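## Task

The left gripper starts out holding the small drink can. Set it down standing upright on the ledge on the far side of the service window, a little beneath the sill. The window's clear pane slides, has a handle, and springs shut and locks once released. Everything already on the inner shelf must stay upright there, the window must end shut, and the robot must not topple or be left leaning.

## Robot and tools

ROBOT. An omnidirectional base carries a column about 1.7 m high. A carriage rides up and down it (lift_m) and holds two identical six-joint arms, left and right, each with a two-finger gripper. Arm bases sit about 0.57 m + lift_m above the floor, and carriage parts hang roughly 0.15 m lower. A hand reaches 0.78 m from its shoulder but only about 0.38 m below its arm base. The hand is about 0.16 m long, 0.1 m wide (0.14 m open); the wrist camera sticks out 0.11 m to one side. Parked arm: joints 1-6 = 0, 0.05, 0.05, 1.45, 0, 0. Cameras: carriage_camera (fixed, forward, tilted ~20 degrees down), left_wrist_camera and right_wrist_camera (looking past the fingertips).

FRAMES. Base frame: metres, origin on the floor below the base centre, x forward, y left, z up. left_hand and right_hand are reported in it (the midpoint between the pads), with quat_wxyz giving hand orientation; the hand's z runs along the fingers, its y is the opening direction. Readings tend to overstate height; the real hand is usually lower, especially far out or loaded. base_odometry is wheel-based, relative to the scene's starting pose, heading in rad (left positive, -3.142 to 3.142); slip counts as travel and a degree or two of drift is normal.

move. One action per call. Optional keys: base, joints, speeds, min_time_s, plus cameras and blocking. With no action it just reports state, images and the scene number.
- base: one object holding exactly one key, each a relative offset from where the base last reported itself: translate_m (metres, forward +, -2 to 2), strafe_m (metres, left +, -2 to 2), rotate_rad (radians, counter-clockwise +, -6.3 to 6.3).
- joints: one object, keyed by joint name, each value an absolute target. lift_m 0 to 1 m. Per arm (prefix left_ or right_): joint1_rad -2.617 to 3.054 (yaw about vertical, 0 ahead, + left); joint2_rad 0 to 3.141 (shoulder; 0 upper arm back and level, 1.57 vertical, 3.14 forward); joint3_rad 0 to 3.141 (elbow, 0 folded, 3.14 straight); joint4_rad -1.57 to 1.57 (wrist pitch, + lifts fingertips); joint5_rad -1.57 to 1.57 (wrist yaw, + swings fingertips to the right); joint6_rad -2.094 to 2.094 (roll, + clockwise viewed from the forearm); gripper_m 0 to 0.093 m (pad gap). Omitted joints keep their old targets.
- speeds: top speeds for this action only: translate_m and strafe_m 0.02-0.5 m/s, rotate_rad 0.05-1.57 rad/s, lift_m 0.08-0.27 m/s (lift default 0.25, others default to the maximum).
- min_time_s: 0.1 to 8 s, the shortest duration for each arm/gripper motion. Too short a value drives motors hard and can overshoot about 15 degrees; 2 or more keeps the hand's path straighter.
- cameras: list of camera names or ["all"]; [] for none. blocking: true (default) waits until everything rests; false returns within about 0.5 s while motion continues. Out-of-range values are refused; unknown keys make the call invalid. After a refusal or an unrequested stop, the remaining robot calls in that reply are skipped.

wait: seconds from 0 to 10, optional cameras; returns early once running moves finish. stop: brakes everything still moving (the base coasts a bit first); braked joints hold and may keep pressing. zoom_image: camera name and region [x0, y0, x1, y1] in pixels of its latest 672x504 image, origin top-left, at most 504 square. finished_scene: scene = the number of the scene being ended; irreversible, and the result must hold with the robot idle.

RESULTS. "move" reads done, or the worst status. base_status/joint_status per motion: moving, done, off_target (rested short, may still push), stopped, contact_stop, time_out (motion runs at most 14 s), not_followed (a self-collision check withheld arm targets; "joint command not followed" line), limit_stop_at_motor_heat. on_its_own lists uncommanded activity ("held at" is a target). motor_effort is percent of max, bracket = peak; if lift effort keeps dropping as the lift lowers, a hand or its load is resting on something. Joint torques are rough and offset. A gripper gripping firmly may read off_target and reads a few mm narrower than the object; to release, command a gap well above the reading. MOTOR HOT appears at 75 °C; at 100 °C that arm goes limp for 30-60 s and drops whatever it holds. Extended or loaded arms heat even while you think, so park arms when not working.

CAUTIONS. Do not drop the can or release it while it moves; lower it until it rests, then open. Do not knock items off the inner shelf or out of the work area. The pane springs closed: if you hold it open with one hand and let go, it slams; avoid slamming and avoid pressing hard on fixed parts. Arms have no contact stop and keep pushing; the base stops on contact only sometimes. Never let the two arms collide or press on each other. Tipping risk rises with a high carriage, stretched or loaded arms, pushing/pulling, and abrupt stops; driving away while gripping a fixed handle can topple the robot. If pinned, back off about 0.2 m. With joint2 below 0.8, swinging joint1 outward 0.5 rad or more can hit the column. Loose items may be nudged by occasional disturbances.

Each tool is called after "Emit:" by a JSON object that holds its "fn" and its "kwargs".

## Session

Emit:
{"fn": "move", "kwargs": {}}

Scene clock: 0.00 s.
Joint torques (N m): no reading
base_odometry: x=+0.000 y=+0.000 heading=+0.000
base_status: not commanded
joint_positions: lift_m=+0.366 left_joint1_rad=-0.019 left_joint2_rad=+0.597 left_joint3_rad=+0.248 left_joint4_rad=-0.393 left_joint5_rad=-0.014 left_joint6_rad=-0.011 left_gripper_m=+0.05136 right_joint1_rad=+0.004 right_joint2_rad=+0.040 right_joint3_rad=+0.061 right_joint4_rad=+1.430 right_joint5_rad=-0.049 right_joint6_rad=+0.050 right_gripper_m=+0.09396
joint_status: not commanded
motor_effort: lift_m=+25 drive_wheels=+0
left_hand: x=+0.4550 y=+0.3099 z=+1.0062 quat_wxyz=(+0.403, +0.001, +0.915, +0.000) (m; base frame)
right_hand: x=+0.2490 y=-0.3032 z=+1.3746 quat_wxyz=(+0.998, -0.023, +0.060, +0.028) (m; base frame)
pictures: carriage_camera, left_wrist_camera, right_wrist_camera

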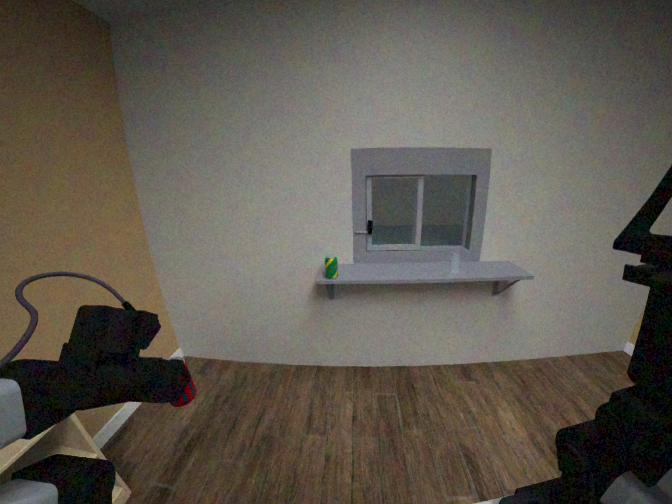

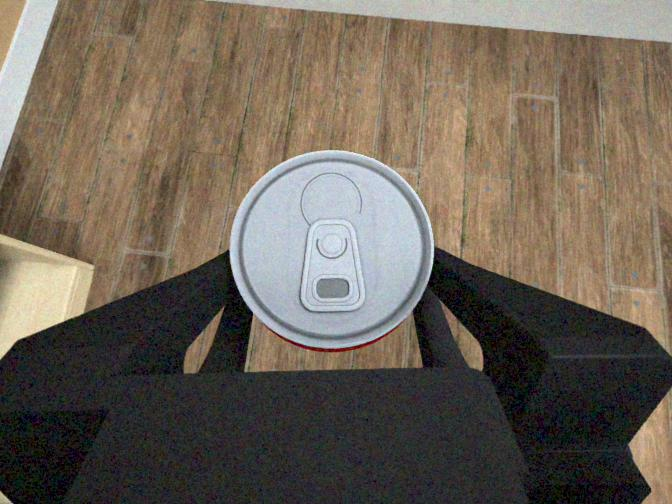

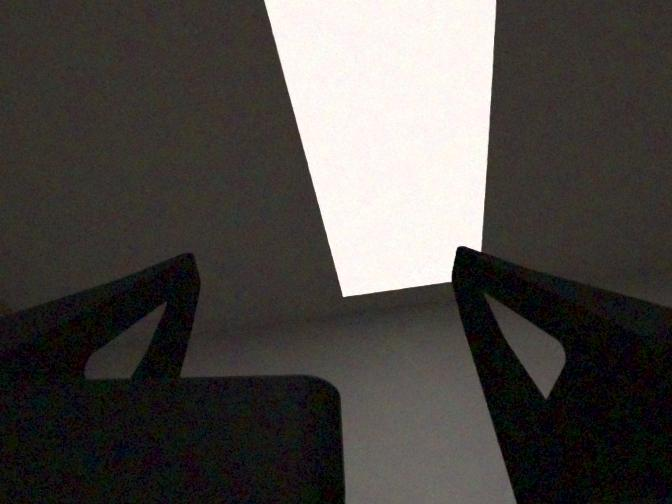

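Emit:
{"fn": "zoom_image", "kwargs": {"camera": "carriage_camera", "region": [300, 130, 560, 320]}}

Emit:
{"fn": "zoom_image", "kwargs": {"camera": "carriage_camera", "region": [0, 250, 260, 504]}}

Scaled by 1.938 from the camera's 672x504 image, which has a finer 960x720 frame.

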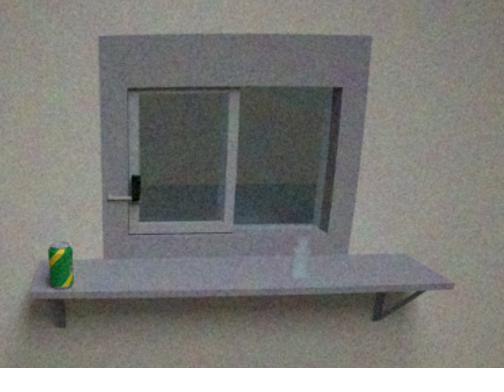

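Scaled by 1.938 from the camera's 672x504 image, which has a finer 960x720 frame.

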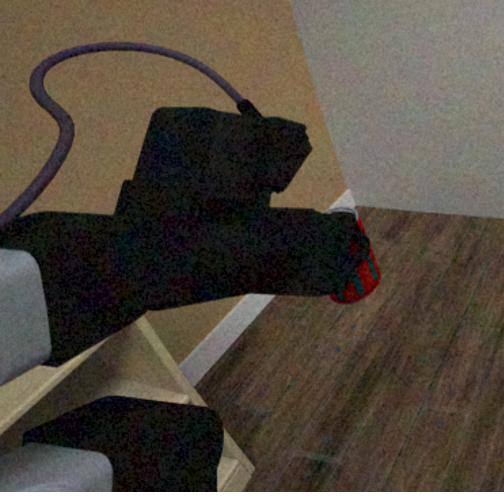

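Emit:
{"fn": "move", "kwargs": {"base": {"strafe_m": -0.38}, "joints": {"lift_m": 0.5}, "cameras": ["carriage_camera"]}}

Emit:
{"fn": "zoom_image", "kwargs": {"camera": "carriage_camera", "region": [200, 130, 460, 330]}}

Scene clock: 105.53 s.
Joint torques (N m): left_arm=[-0.16 0.06 7.34 2.64 -0.09 0.08] | right_arm=[-0.18 3.54 4.98 -0.35 -0.01 0.01]
move: done
base_odometry: x=+0.000 y=-0.380 heading=+0.000
base_status: done
joint_positions: lift_m=+0.500 left_joint1_rad=-0.019 left_joint2_rad=+0.597 left_joint3_rad=+0.239 left_joint4_rad=-0.397 left_joint5_rad=-0.014 left_joint6_rad=-0.011 left_gripper_m=+0.05136 right_joint1_rad=+0.004 right_joint2_rad=+0.040 right_joint3_rad=+0.061 right_joint4_rad=+1.430 right_joint5_rad=-0.049 right_joint6_rad=+0.050 right_gripper_m=+0.09396
joint_status: all done
motor_effort: lift_m=+25(32) drive_wheels=-4(11)
left_hand: x=+0.4527 y=+0.3099 z=+1.1353 quat_wxyz=(+0.397, +0.001, +0.918, +0.000) (m; base frame)
right_hand: x=+0.2490 y=-0.3032 z=+1.5081 quat_wxyz=(+0.998, -0.023, +0.060, +0.028) (m; base frame)
pictures: carriage_camera

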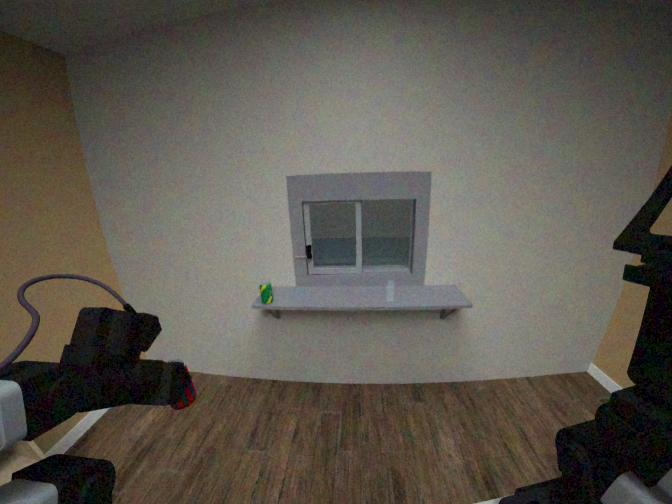

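Scaled by 1.938 from the camera's 672x504 image, which has a finer 960x720 frame.

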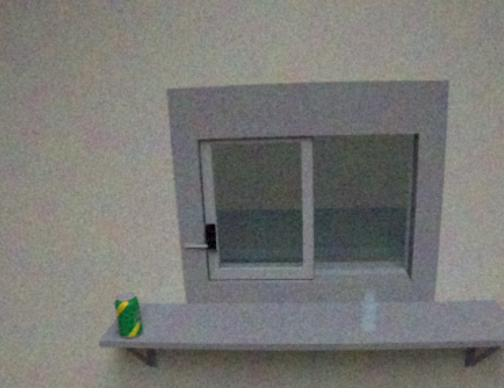

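Emit:
{"fn": "move", "kwargs": {"base": {"translate_m": 0.42}, "speeds": {"translate_m": 0.3}, "cameras": ["carriage_camera"]}}

Emit:
{"fn": "zoom_image", "kwargs": {"camera": "carriage_camera", "region": [250, 140, 480, 310]}}

Emit:
{"fn": "zoom_image", "kwargs": {"camera": "carriage_camera", "region": [180, 260, 480, 410]}}

Scene clock: 144.07 s.
Joint torques (N m): left_arm=[-0.16 0.09 7.43 2.67 -0.1 0.07] | right_arm=[-0.17 3.48 5.03 -0.32 -0.01 0.01]
move: done
base_odometry: x=+0.420 y=-0.380 heading=+0.000
base_status: done
joint_positions: lift_m=+0.500 left_joint1_rad=-0.019 left_joint2_rad=+0.597 left_joint3_rad=+0.239 left_joint4_rad=-0.399 left_joint5_rad=-0.014 left_joint6_rad=-0.011 left_gripper_m=+0.05136 right_joint1_rad=+0.004 right_joint2_rad=+0.040 right_joint3_rad=+0.061 right_joint4_rad=+1.428 right_joint5_rad=-0.049 right_joint6_rad=+0.050 right_gripper_m=+0.09396
joint_status: not commanded
motor_effort: lift_m=+23(28) drive_wheels=-3(9)
left_hand: x=+0.4522 y=+0.3099 z=+1.1348 quat_wxyz=(+0.396, +0.001, +0.918, +0.000) (m; base frame)
right_hand: x=+0.2495 y=-0.3032 z=+1.5081 quat_wxyz=(+0.997, -0.023, +0.061, +0.028) (m; base frame)
pictures: carriage_camera

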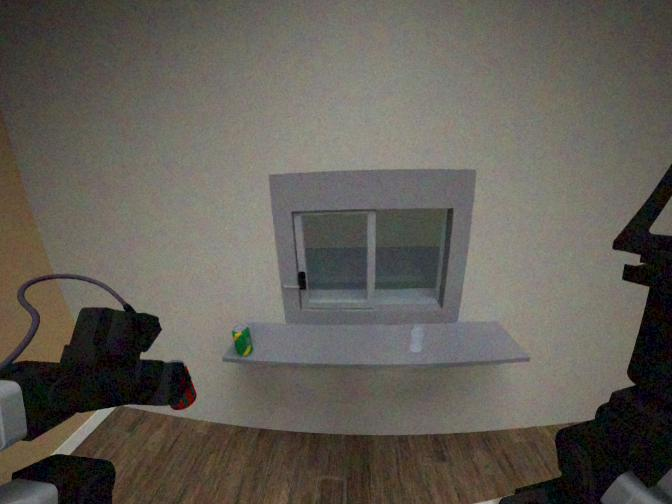

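Scaled by 2.191 from the camera's 672x504 image, which has a finer 960x720 frame.

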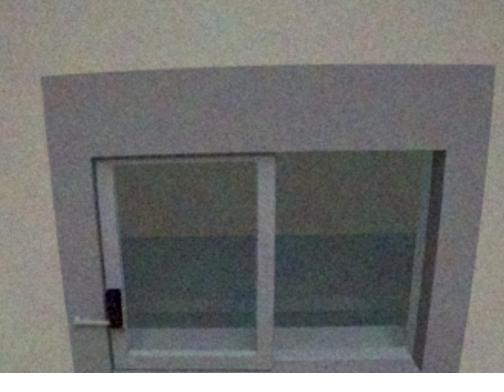

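Scaled by 1.680 from the camera's 672x504 image, which has a finer 960x720 frame.

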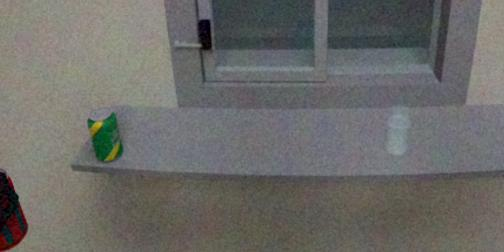

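Emit:
{"fn": "move", "kwargs": {"base": {"translate_m": 0.3}, "speeds": {"translate_m": 0.25}, "cameras": ["carriage_camera"]}}

Emit:
{"fn": "zoom_image", "kwargs": {"camera": "carriage_camera", "region": [230, 270, 350, 390]}}

Emit:
{"fn": "zoom_image", "kwargs": {"camera": "carriage_camera", "region": [230, 190, 530, 400]}}

Scene clock: 194.03 s.
Joint torques (N m): left_arm=[-0.12 0.02 7.45 2.69 -0.1 0.07] | right_arm=[-0.18 3.55 4.96 -0.36 -0.01 0.01]
move: done
base_odometry: x=+0.720 y=-0.380 heading=+0.000
base_status: done
joint_positions: lift_m=+0.500 left_joint1_rad=-0.019 left_joint2_rad=+0.597 left_joint3_rad=+0.239 left_joint4_rad=-0.401 left_joint5_rad=-0.014 left_joint6_rad=-0.011 left_gripper_m=+0.05136 right_joint1_rad=+0.004 right_joint2_rad=+0.040 right_joint3_rad=+0.061 right_joint4_rad=+1.428 right_joint5_rad=-0.049 right_joint6_rad=+0.050 right_gripper_m=+0.09396
joint_status: not commanded
motor_effort: lift_m=+24(28) drive_wheels=-3(9)
left_hand: x=+0.4520 y=+0.3099 z=+1.1345 quat_wxyz=(+0.395, +0.001, +0.919, +0.000) (m; base frame)
right_hand: x=+0.2496 y=-0.3032 z=+1.5081 quat_wxyz=(+0.997, -0.023, +0.061, +0.028) (m; base frame)
pictures: carriage_camera

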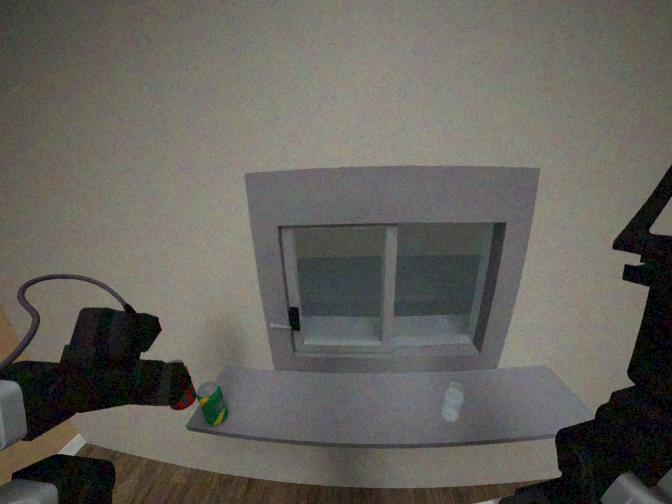

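Scaled by 4.200 from the camera's 672x504 image, which has a finer 960x720 frame.

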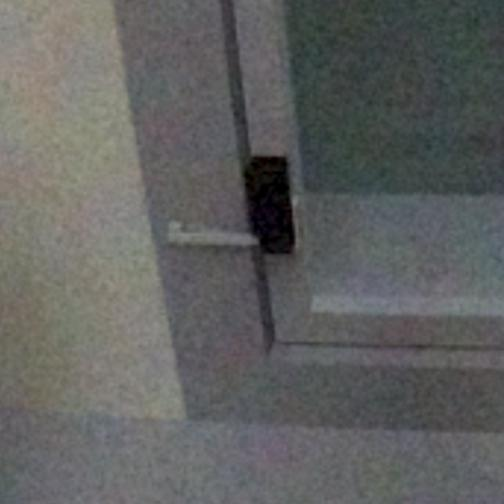

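Scaled by 1.680 from the camera's 672x504 image, which has a finer 960x720 frame.

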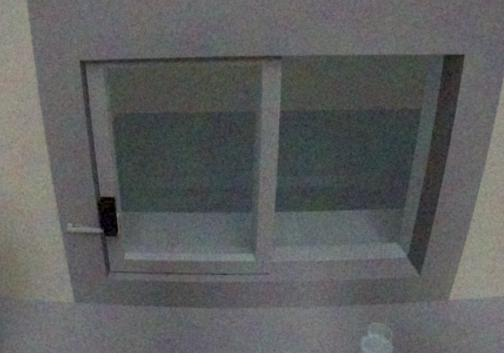

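Emit:
{"fn": "zoom_image", "kwargs": {"camera": "carriage_camera", "region": [280, 280, 400, 370]}}

Emit:
{"fn": "zoom_image", "kwargs": {"camera": "carriage_camera", "region": [380, 280, 510, 370]}}

Scaled by 4.200 from the camera's 672x504 image, which has a finer 960x720 frame.

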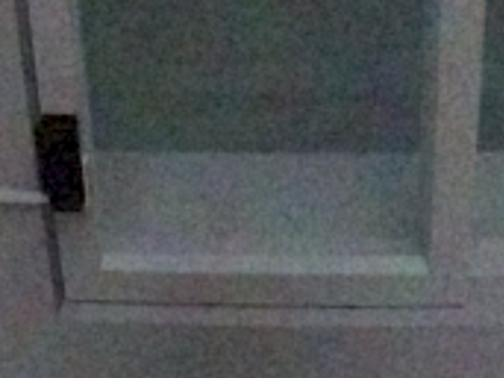

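Scaled by 3.877 from the camera's 672x504 image, which has a finer 960x720 frame.

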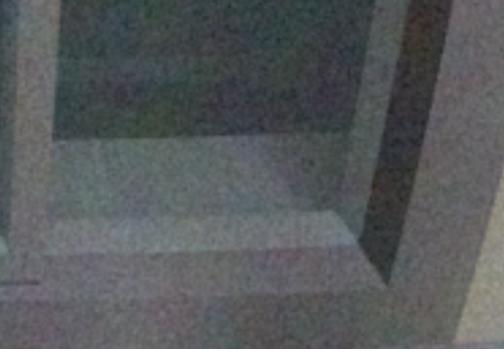

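Emit:
{"fn": "move", "kwargs": {"base": {"translate_m": 0.1}, "joints": {"lift_m": 0.41, "left_joint1_rad": 0.2, "left_joint2_rad": 0.66, "left_joint3_rad": 0.78, "left_joint4_rad": -0.863, "left_joint5_rad": 0.0, "left_joint6_rad": 0.0}, "speeds": {"translate_m": 0.1, "lift_m": 0.1}, "min_time_s": 1.5, "cameras": ["carriage_camera", "left_wrist_camera"]}}

Emit:
{"fn": "move", "kwargs": {"joints": {"right_joint1_rad": 0.7, "right_joint2_rad": 1.3, "right_joint3_rad": 0.9, "right_joint4_rad": 1.3, "right_joint5_rad": 0.5, "right_joint6_rad": 0.8, "right_gripper_m": 0.05}, "min_time_s": 2.0, "cameras": ["carriage_camera", "right_wrist_camera"]}}

Scene clock: 375.97 s.
Joint torques (N m): left_arm=[0.5 0.36 8.92 2.54 0.06 0.18] | right_arm=[-0.17 3.44 4.85 -0.32 -0.01 0.01]
move: done
base_odometry: x=+0.820 y=-0.381 heading=+0.000
base_status: done
joint_positions: lift_m=+0.410 left_joint1_rad=+0.193 left_joint2_rad=+0.658 left_joint3_rad=+0.745 left_joint4_rad=-0.895 left_joint5_rad=-0.014 left_joint6_rad=-0.011 left_gripper_m=+0.05136 right_joint1_rad=+0.004 right_joint2_rad=+0.040 right_joint3_rad=+0.061 right_joint4_rad=+1.429 right_joint5_rad=-0.049 right_joint6_rad=+0.050 right_gripper_m=+0.09396
joint_status: all done
motor_effort: lift_m=+27(30) drive_wheels=-3(9)
left_hand: x=+0.4365 y=+0.3566 z=+1.1595 quat_wxyz=(+0.370, -0.097, +0.923, +0.040) (m; base frame)
right_hand: x=+0.2492 y=-0.3032 z=+1.4180 quat_wxyz=(+0.998, -0.023, +0.060, +0.028) (m; base frame)
pictures: carriage_camera, left_wrist_camera

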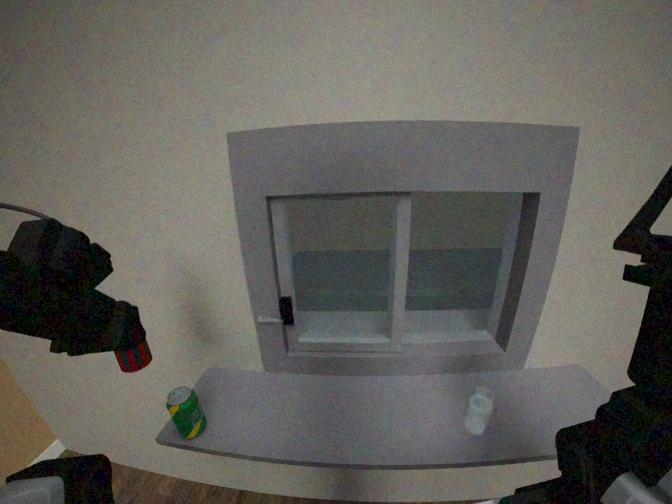

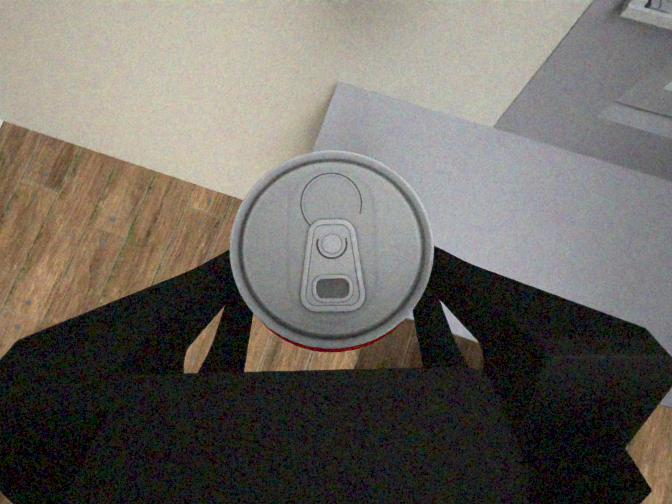

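Scene clock: 378.30 s.
Joint torques (N m): left_arm=[0.54 0.46 8.79 2.57 0.04 0.18] | right_arm=[0.57 -2.45 8.55 0.92 -0.17 0.07]
move: done
base_odometry: x=+0.820 y=-0.381 heading=+0.000
base_status: not commanded
joint_positions: lift_m=+0.410 left_joint1_rad=+0.193 left_joint2_rad=+0.658 left_joint3_rad=+0.745 left_joint4_rad=-0.898 left_joint5_rad=-0.012 left_joint6_rad=-0.011 left_gripper_m=+0.05136 right_joint1_rad=+0.691 right_joint2_rad=+1.292 right_joint3_rad=+0.868 right_joint4_rad=+1.304 right_joint5_rad=+0.491 right_joint6_rad=+0.789 right_gripper_m=+0.05008
joint_status: all done
motor_effort: lift_m=+26(29) drive_wheels=-3(3)
left_hand: x=+0.4361 y=+0.3563 z=+1.1591 quat_wxyz=(+0.369, -0.097, +0.923, +0.039) (m; base frame)
right_hand: x=+0.5343 y=-0.1581 z=+1.4791 quat_wxyz=(+0.729, +0.245, +0.317, +0.555) (m; base frame)
pictures: carriage_camera, right_wrist_camera

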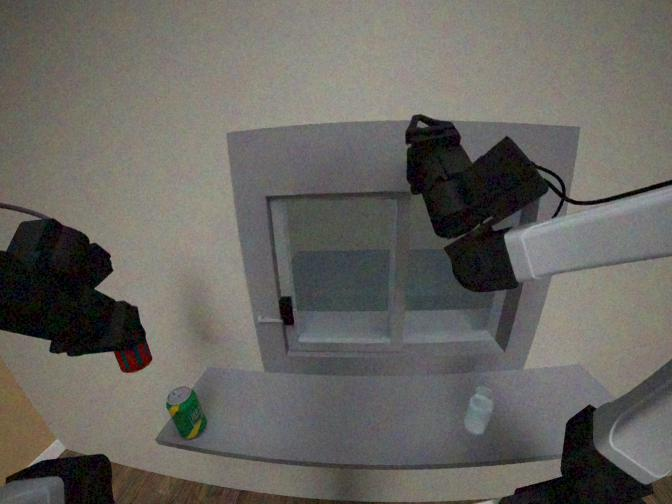

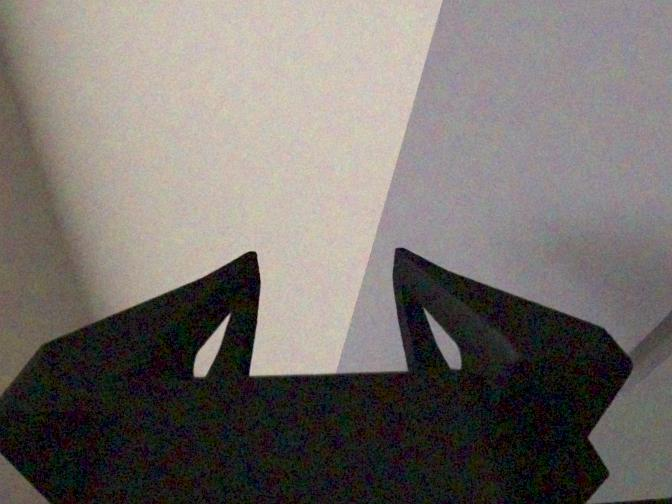

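Emit:
{"fn": "move", "kwargs": {"joints": {"right_joint1_rad": 1.3, "right_joint2_rad": 1.5, "right_joint3_rad": 0.9, "right_joint4_rad": 1.2, "right_joint5_rad": 1.0, "right_joint6_rad": 1.3}, "min_time_s": 1.5, "cameras": ["carriage_camera"]}}

Emit:
{"fn": "move", "kwargs": {"joints": {"right_joint1_rad": 1.417, "right_joint2_rad": 2.262, "right_joint3_rad": 1.035, "right_joint4_rad": 1.227, "right_joint5_rad": 1.155, "right_joint6_rad": 1.57, "right_gripper_m": 0.05}, "min_time_s": 2.0, "cameras": ["carriage_camera", "right_wrist_camera"]}}

Scene clock: 409.77 s.
Joint torques (N m): left_arm=[0.58 0.31 8.91 2.58 0.04 0.2] | right_arm=[0.46 -3.67 8.53 1.16 -0.26 0.05]
move: done
base_odometry: x=+0.820 y=-0.381 heading=+0.000
base_status: not commanded
joint_positions: lift_m=+0.410 left_joint1_rad=+0.193 left_joint2_rad=+0.658 left_joint3_rad=+0.745 left_joint4_rad=-0.898 left_joint5_rad=-0.012 left_joint6_rad=-0.011 left_gripper_m=+0.05136 right_joint1_rad=+1.293 right_joint2_rad=+1.489 right_joint3_rad=+0.868 right_joint4_rad=+1.207 right_joint5_rad=+0.991 right_joint6_rad=+1.290 right_gripper_m=+0.05008
joint_status: all done
motor_effort: lift_m=+26(29) drive_wheels=-3(3)
left_hand: x=+0.4361 y=+0.3563 z=+1.1591 quat_wxyz=(+0.369, -0.097, +0.923, +0.039) (m; base frame)
right_hand: x=+0.4624 y=+0.0076 z=+1.3591 quat_wxyz=(+0.430, +0.418, +0.417, +0.683) (m; base frame)
pictures: carriage_camera

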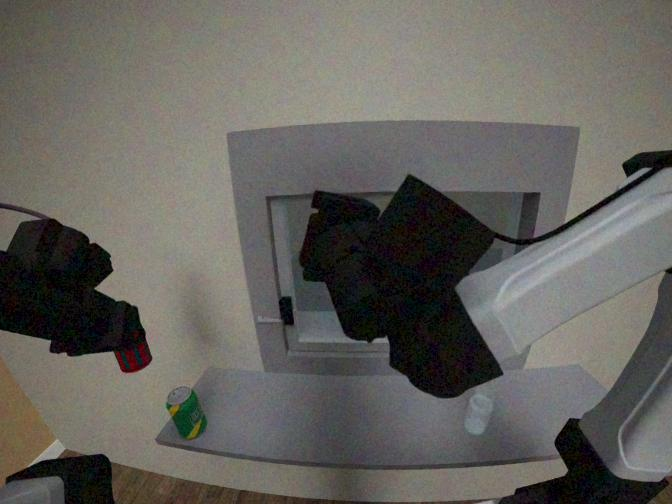

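Scene clock: 412.07 s.
Joint torques (N m): left_arm=[0.58 0.4 8.87 2.54 0.07 0.2] | right_arm=[0.58 -7.3 6.31 1.83 0.07 0.04]
move: done
base_odometry: x=+0.820 y=-0.381 heading=+0.000
base_status: not commanded
joint_positions: lift_m=+0.410 left_joint1_rad=+0.193 left_joint2_rad=+0.658 left_joint3_rad=+0.745 left_joint4_rad=-0.898 left_joint5_rad=-0.012 left_joint6_rad=-0.011 left_gripper_m=+0.05136 right_joint1_rad=+1.408 right_joint2_rad=+2.247 right_joint3_rad=+1.010 right_joint4_rad=+1.214 right_joint5_rad=+1.146 right_joint6_rad=+1.560 right_gripper_m=+0.05008
joint_status: all done
motor_effort: lift_m=+26(28) drive_wheels=-3(3)
left_hand: x=+0.4361 y=+0.3563 z=+1.1591 quat_wxyz=(+0.369, -0.097, +0.923, +0.039) (m; base frame)
right_hand: x=+0.4520 y=+0.1241 z=+1.0868 quat_wxyz=(+0.437, +0.423, +0.571, +0.551) (m; base frame)
pictures: carriage_camera, right_wrist_camera

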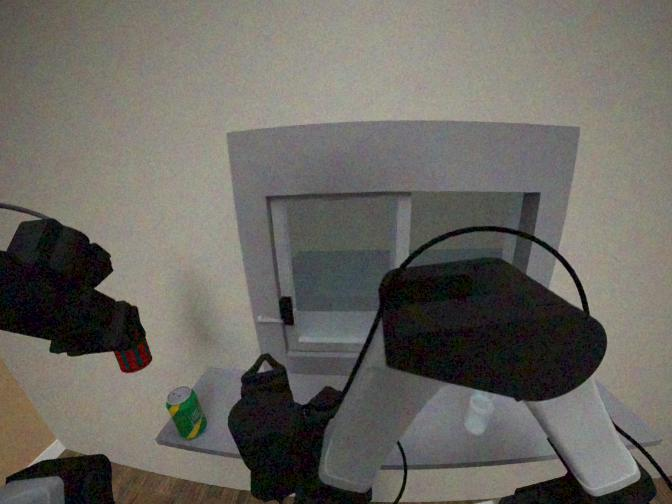

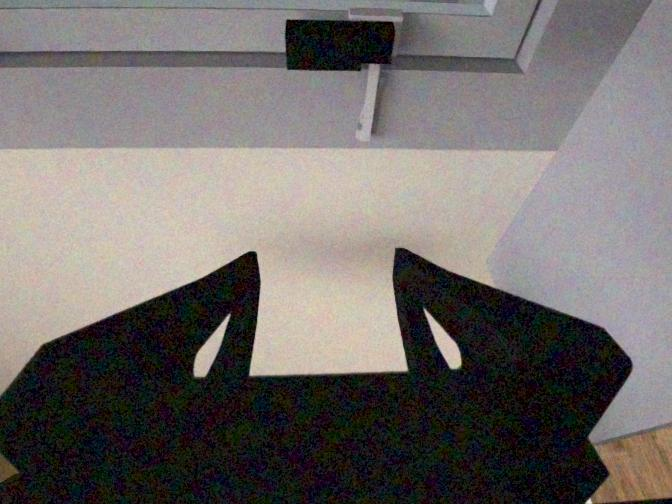

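Emit:
{"fn": "zoom_image", "kwargs": {"camera": "carriage_camera", "region": [210, 280, 360, 480]}}

Emit:
{"fn": "zoom_image", "kwargs": {"camera": "right_wrist_camera", "region": [240, 0, 560, 260]}}

Scaled by 2.520 from the camera's 672x504 image, which has a finer 960x720 frame.

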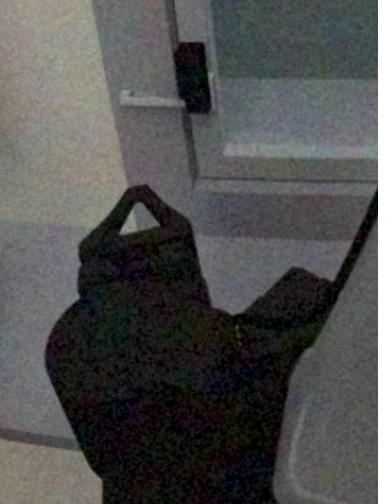

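Scaled by 1.575 from the camera's 672x504 image, which has a finer 960x720 frame.

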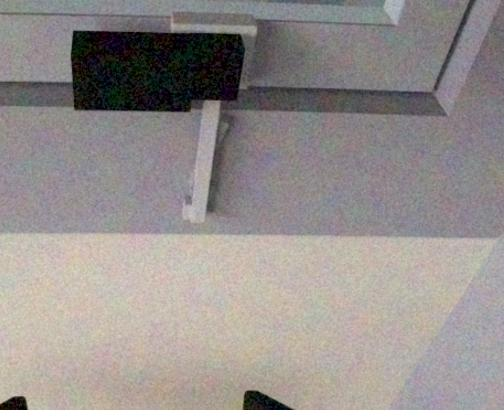

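Emit:
{"fn": "move", "kwargs": {"joints": {"right_joint1_rad": 1.296, "right_joint2_rad": 2.512, "right_joint3_rad": 1.426, "right_joint4_rad": 1.108, "right_joint5_rad": 1.034, "right_joint6_rad": 1.58, "right_gripper_m": 0.045}, "min_time_s": 1.5, "cameras": ["carriage_camera", "right_wrist_camera"]}}

Emit:
{"fn": "zoom_image", "kwargs": {"camera": "carriage_camera", "region": [220, 270, 340, 390]}}

Emit:
{"fn": "zoom_image", "kwargs": {"camera": "right_wrist_camera", "region": [200, 0, 520, 260]}}

Scene clock: 477.87 s.
Joint torques (N m): left_arm=[0.57 0.39 8.8 2.56 0.06 0.2] | right_arm=[-0.79 -8.85 7.16 1.62 -0.1 0.02]
move: done
base_odometry: x=+0.820 y=-0.381 heading=+0.000
base_status: not commanded
joint_positions: lift_m=+0.410 left_joint1_rad=+0.193 left_joint2_rad=+0.658 left_joint3_rad=+0.745 left_joint4_rad=-0.898 left_joint5_rad=-0.012 left_joint6_rad=-0.011 left_gripper_m=+0.05136 right_joint1_rad=+1.303 right_joint2_rad=+2.493 right_joint3_rad=+1.399 right_joint4_rad=+1.115 right_joint5_rad=+1.043 right_joint6_rad=+1.571 right_gripper_m=+0.04509
joint_status: all done
motor_effort: lift_m=+25(28) drive_wheels=-3(3)
left_hand: x=+0.4361 y=+0.3563 z=+1.1591 quat_wxyz=(+0.369, -0.097, +0.923, +0.039) (m; base frame)
right_hand: x=+0.5122 y=+0.1862 z=+1.0686 quat_wxyz=(+0.428, +0.433, +0.554, +0.567) (m; base frame)
pictures: carriage_camera, right_wrist_camera

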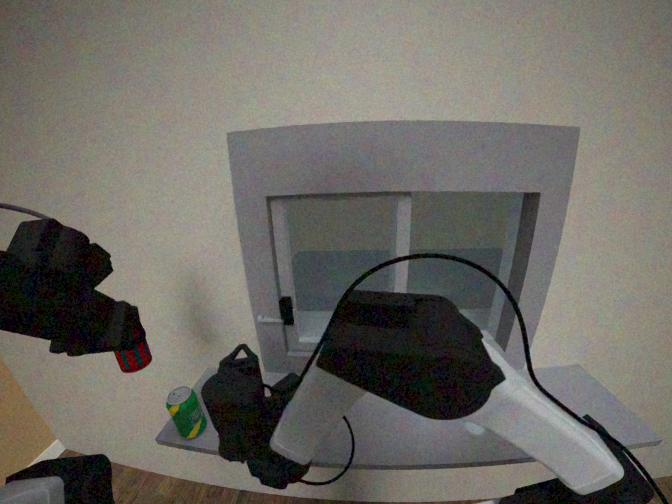

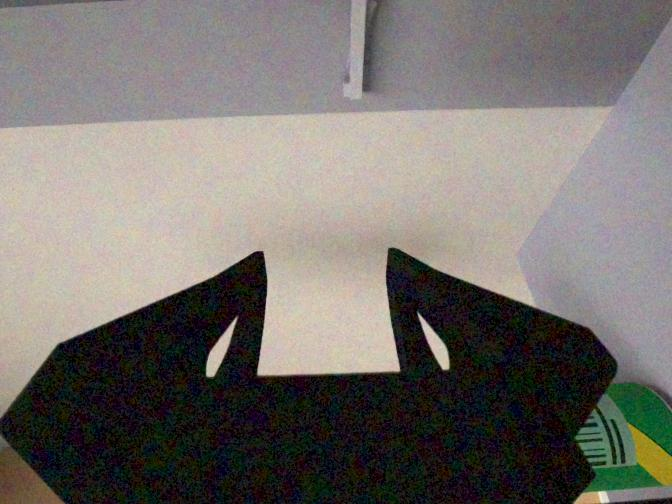

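Scaled by 4.200 from the camera's 672x504 image, which has a finer 960x720 frame.

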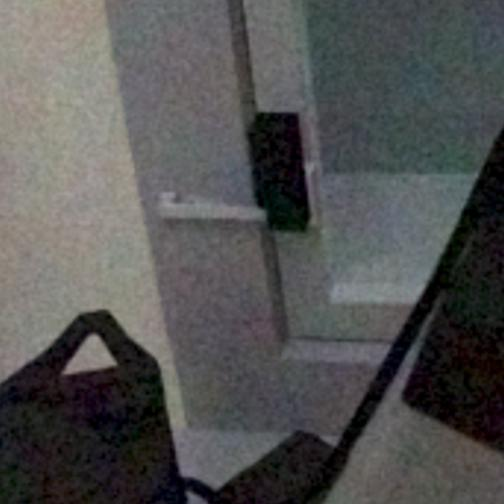

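Scaled by 1.575 from the camera's 672x504 image, which has a finer 960x720 frame.

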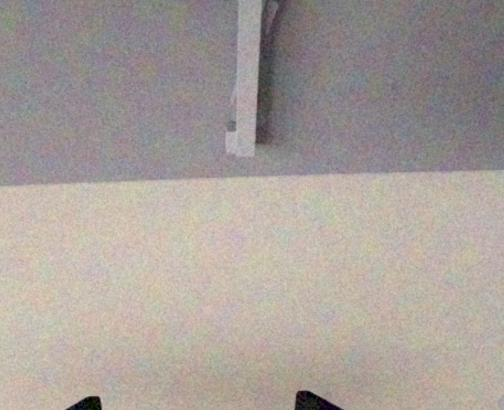

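Emit:
{"fn": "move", "kwargs": {"joints": {"right_joint1_rad": 1.21, "right_joint2_rad": 2.428, "right_joint3_rad": 1.24, "right_joint4_rad": 1.203, "right_joint5_rad": 0.948, "right_joint6_rad": 1.58, "right_gripper_m": 0.045}, "min_time_s": 1.5, "cameras": ["carriage_camera", "right_wrist_camera"]}}

Emit:
{"fn": "zoom_image", "kwargs": {"camera": "carriage_camera", "region": [220, 270, 340, 390]}}

Emit:
{"fn": "zoom_image", "kwargs": {"camera": "right_wrist_camera", "region": [200, 0, 520, 260]}}

Scene clock: 513.63 s.
Joint torques (N m): left_arm=[0.57 0.35 8.9 2.56 0.05 0.19] | right_arm=[-0.91 -13.22 3.4 1.92 -0.06 0.02]
move: done
base_odometry: x=+0.820 y=-0.381 heading=+0.000
base_status: not commanded
joint_positions: lift_m=+0.410 left_joint1_rad=+0.193 left_joint2_rad=+0.658 left_joint3_rad=+0.745 left_joint4_rad=-0.898 left_joint5_rad=-0.012 left_joint6_rad=-0.011 left_gripper_m=+0.05136 right_joint1_rad=+1.219 right_joint2_rad=+2.473 right_joint3_rad=+1.253 right_joint4_rad=+1.190 right_joint5_rad=+0.956 right_joint6_rad=+1.571 right_gripper_m=+0.04509
joint_status: all done
motor_effort: lift_m=+27(28) drive_wheels=-3(3)
left_hand: x=+0.4361 y=+0.3563 z=+1.1591 quat_wxyz=(+0.369, -0.097, +0.923, +0.039) (m; base frame)
right_hand: x=+0.5400 y=+0.1479 z=+1.0449 quat_wxyz=(+0.433, +0.427, +0.571, +0.551) (m; base frame)
pictures: carriage_camera, right_wrist_camera

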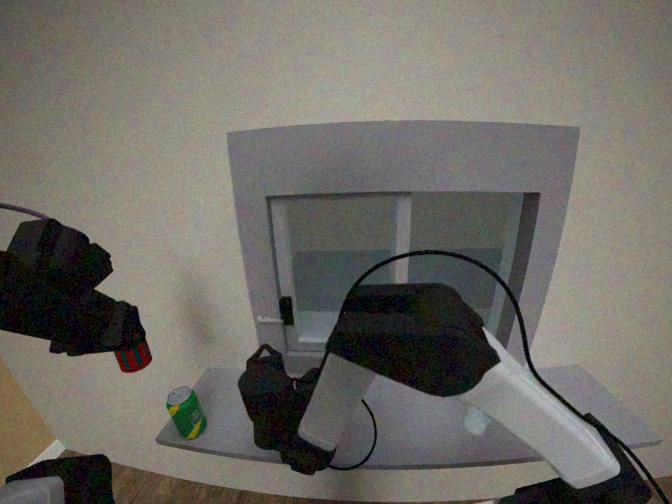

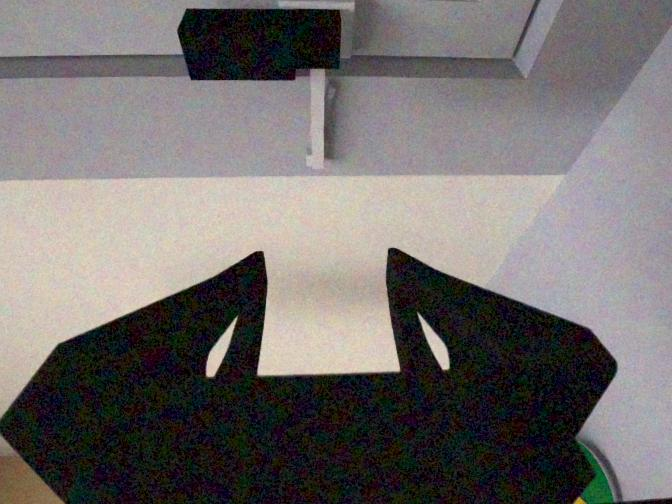

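Scaled by 4.200 from the camera's 672x504 image, which has a finer 960x720 frame.

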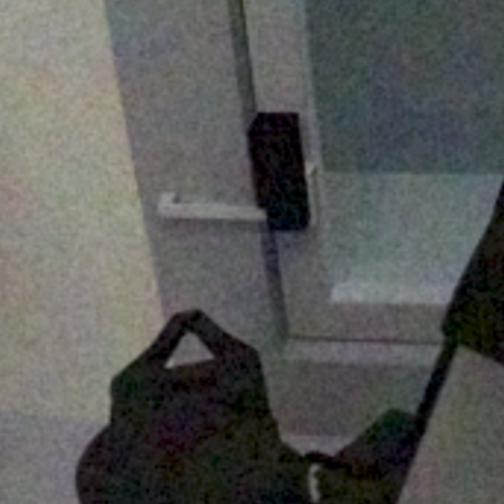

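Scaled by 1.575 from the camera's 672x504 image, which has a finer 960x720 frame.

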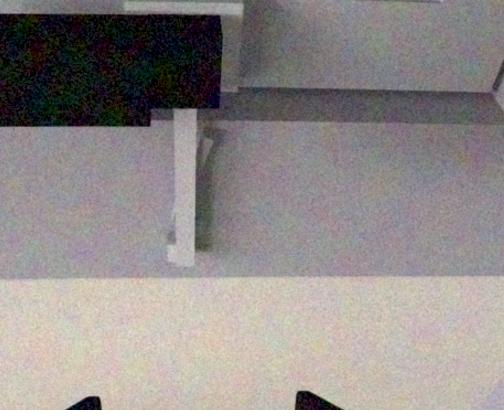

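Emit:
{"fn": "move", "kwargs": {"joints": {"right_joint1_rad": 1.064, "right_joint2_rad": 2.608, "right_joint3_rad": 1.578, "right_joint4_rad": 1.032, "right_joint5_rad": 0.802, "right_joint6_rad": 1.58, "right_gripper_m": 0.045}, "min_time_s": 1.5, "cameras": ["carriage_camera", "right_wrist_camera"]}}

Emit:
{"fn": "zoom_image", "kwargs": {"camera": "carriage_camera", "region": [220, 270, 340, 390]}}

Emit:
{"fn": "zoom_image", "kwargs": {"camera": "right_wrist_camera", "region": [160, 0, 480, 260]}}

Scene clock: 539.73 s.
Joint torques (N m): left_arm=[0.55 0.38 8.84 2.59 0.06 0.19] | right_arm=[-0.79 -9.48 7.56 1.81 -0.08 0.02]
move: done
base_odometry: x=+0.820 y=-0.381 heading=+0.000
base_status: not commanded
joint_positions: lift_m=+0.410 left_joint1_rad=+0.193 left_joint2_rad=+0.658 left_joint3_rad=+0.745 left_joint4_rad=-0.898 left_joint5_rad=-0.012 left_joint6_rad=-0.011 left_gripper_m=+0.05136 right_joint1_rad=+1.071 right_joint2_rad=+2.588 right_joint3_rad=+1.549 right_joint4_rad=+1.039 right_joint5_rad=+0.811 right_joint6_rad=+1.571 right_gripper_m=+0.04508
joint_status: all done
motor_effort: lift_m=+24(28) drive_wheels=-3(3)
left_hand: x=+0.4361 y=+0.3563 z=+1.1591 quat_wxyz=(+0.369, -0.097, +0.923, +0.039) (m; base frame)
right_hand: x=+0.6249 y=+0.1669 z=+1.0540 quat_wxyz=(+0.431, +0.431, +0.561, +0.561) (m; base frame)
pictures: carriage_camera, right_wrist_camera

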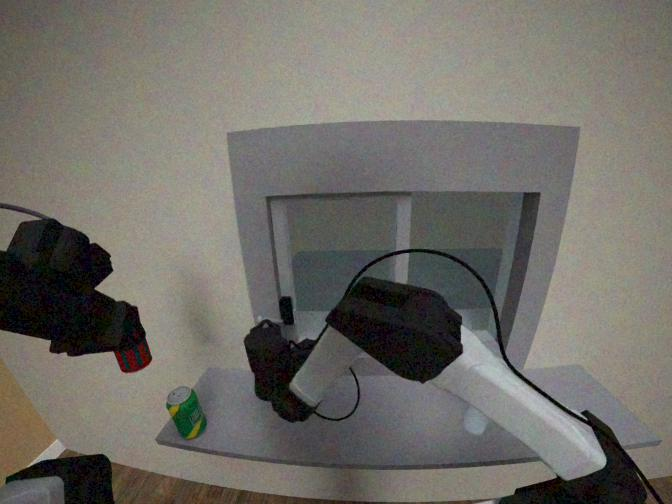

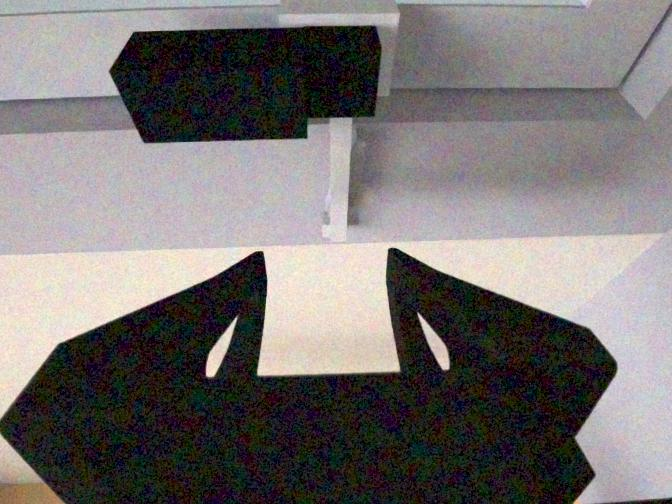

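Scaled by 4.200 from the camera's 672x504 image, which has a finer 960x720 frame.

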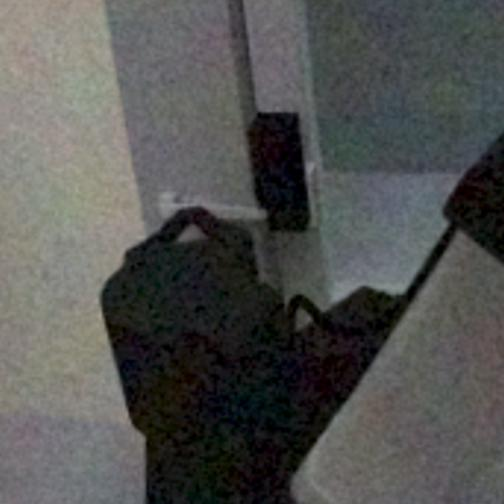

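Scaled by 1.575 from the camera's 672x504 image, which has a finer 960x720 frame.

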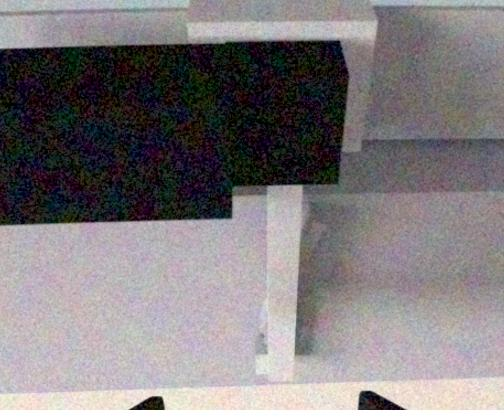

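Emit:
{"fn": "move", "kwargs": {"joints": {"right_joint1_rad": 1.0, "right_joint2_rad": 2.66, "right_joint3_rad": 1.686, "right_joint4_rad": 0.975, "right_joint5_rad": 0.738, "right_joint6_rad": 1.58, "right_gripper_m": 0.045}, "min_time_s": 2.0, "cameras": ["carriage_camera", "right_wrist_camera"]}}

Emit:
{"fn": "zoom_image", "kwargs": {"camera": "carriage_camera", "region": [220, 270, 340, 390]}}

Emit:
{"fn": "zoom_image", "kwargs": {"camera": "right_wrist_camera", "region": [160, 40, 480, 300]}}

Scene clock: 599.70 s.
Joint torques (N m): left_arm=[0.59 0.28 8.84 2.57 0.05 0.18] | right_arm=[-0.91 -9.85 7.84 1.85 -0.04 0.02]
move: done
base_odometry: x=+0.820 y=-0.381 heading=+0.000
base_status: not commanded
joint_positions: lift_m=+0.410 left_joint1_rad=+0.193 left_joint2_rad=+0.658 left_joint3_rad=+0.745 left_joint4_rad=-0.898 left_joint5_rad=-0.012 left_joint6_rad=-0.011 left_gripper_m=+0.05136 right_joint1_rad=+1.009 right_joint2_rad=+2.640 right_joint3_rad=+1.656 right_joint4_rad=+0.981 right_joint5_rad=+0.746 right_joint6_rad=+1.571 right_gripper_m=+0.04508
joint_status: all done
motor_effort: lift_m=+27(29) drive_wheels=-3(3)
left_hand: x=+0.4361 y=+0.3563 z=+1.1591 quat_wxyz=(+0.369, -0.097, +0.923, +0.039) (m; base frame)
right_hand: x=+0.6602 y=+0.1659 z=+1.0520 quat_wxyz=(+0.430, +0.430, +0.562, +0.560) (m; base frame)
pictures: carriage_camera, right_wrist_camera

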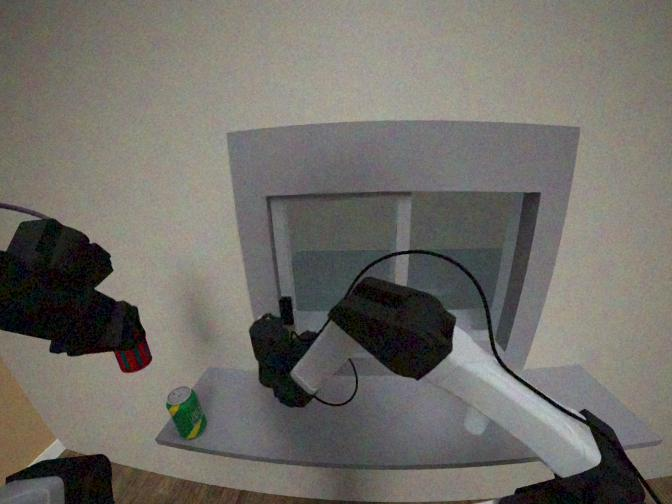

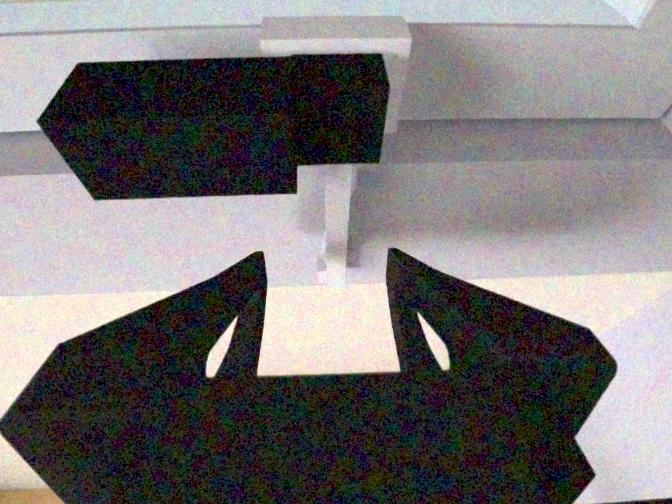

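Scaled by 4.200 from the camera's 672x504 image, which has a finer 960x720 frame.

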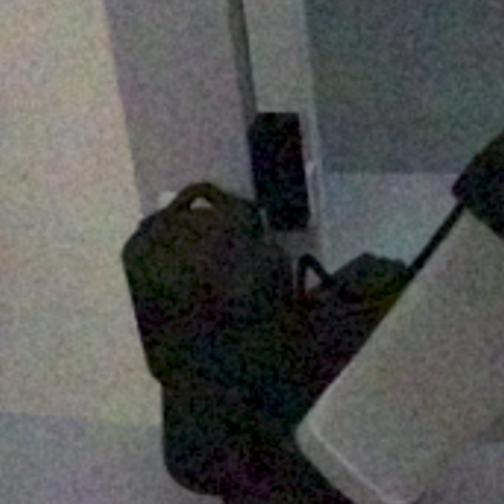

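Scaled by 1.575 from the camera's 672x504 image, which has a finer 960x720 frame.

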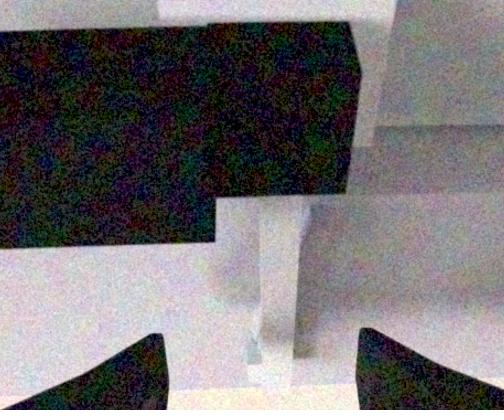

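Emit:
{"fn": "zoom_image", "kwargs": {"camera": "right_wrist_camera", "region": [260, 140, 410, 300]}}

Scaled by 3.150 from the camera's 672x504 image, which has a finer 960x720 frame.

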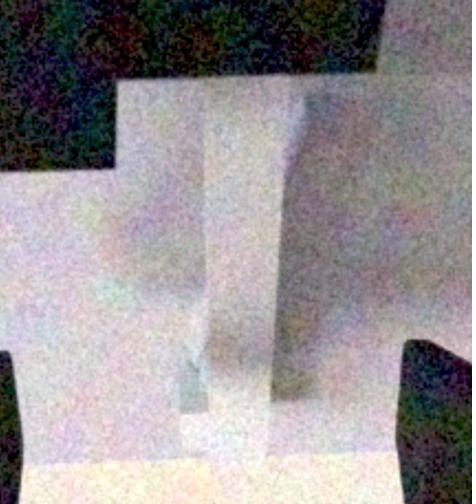

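Emit:
{"fn": "move", "kwargs": {"joints": {"right_joint1_rad": 0.969, "right_joint2_rad": 2.694, "right_joint3_rad": 1.758, "right_joint4_rad": 0.939, "right_joint5_rad": 0.707, "right_joint6_rad": 1.58, "right_gripper_m": 0.045}, "min_time_s": 2.0, "cameras": ["right_wrist_camera"]}}

Emit:
{"fn": "zoom_image", "kwargs": {"camera": "right_wrist_camera", "region": [200, 120, 440, 360]}}

Scene clock: 623.87 s.
Joint torques (N m): left_arm=[0.58 0.54 8.81 2.54 0.07 0.19] | right_arm=[-0.92 -10.1 8.05 1.85 -0.09 0.02]
move: done
base_odometry: x=+0.820 y=-0.381 heading=+0.000
base_status: not commanded
joint_positions: lift_m=+0.410 left_joint1_rad=+0.193 left_joint2_rad=+0.658 left_joint3_rad=+0.745 left_joint4_rad=-0.898 left_joint5_rad=-0.012 left_joint6_rad=-0.011 left_gripper_m=+0.05136 right_joint1_rad=+0.978 right_joint2_rad=+2.673 right_joint3_rad=+1.727 right_joint4_rad=+0.945 right_joint5_rad=+0.715 right_joint6_rad=+1.571 right_gripper_m=+0.04508
joint_status: all done
motor_effort: lift_m=+25(29) drive_wheels=-3(3)
left_hand: x=+0.4361 y=+0.3563 z=+1.1591 quat_wxyz=(+0.369, -0.097, +0.923, +0.039) (m; base frame)
right_hand: x=+0.6793 y=+0.1659 z=+1.0515 quat_wxyz=(+0.430, +0.430, +0.562, +0.561) (m; base frame)
pictures: right_wrist_camera

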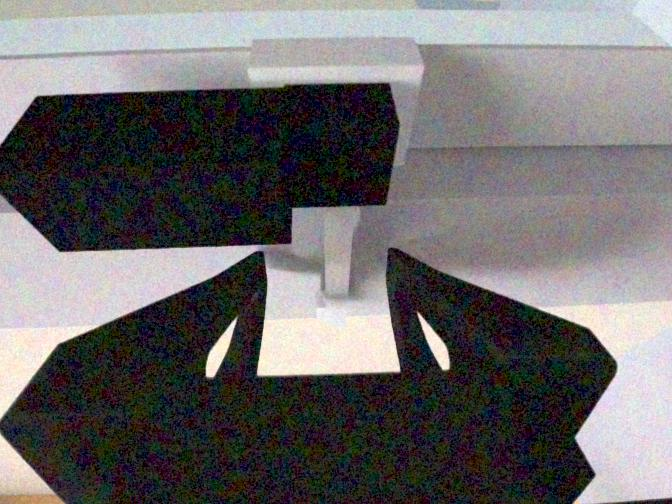

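Scaled by 2.100 from the camera's 672x504 image, which has a finer 960x720 frame.

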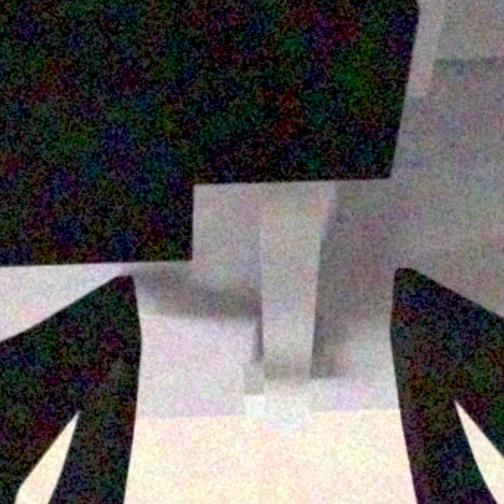

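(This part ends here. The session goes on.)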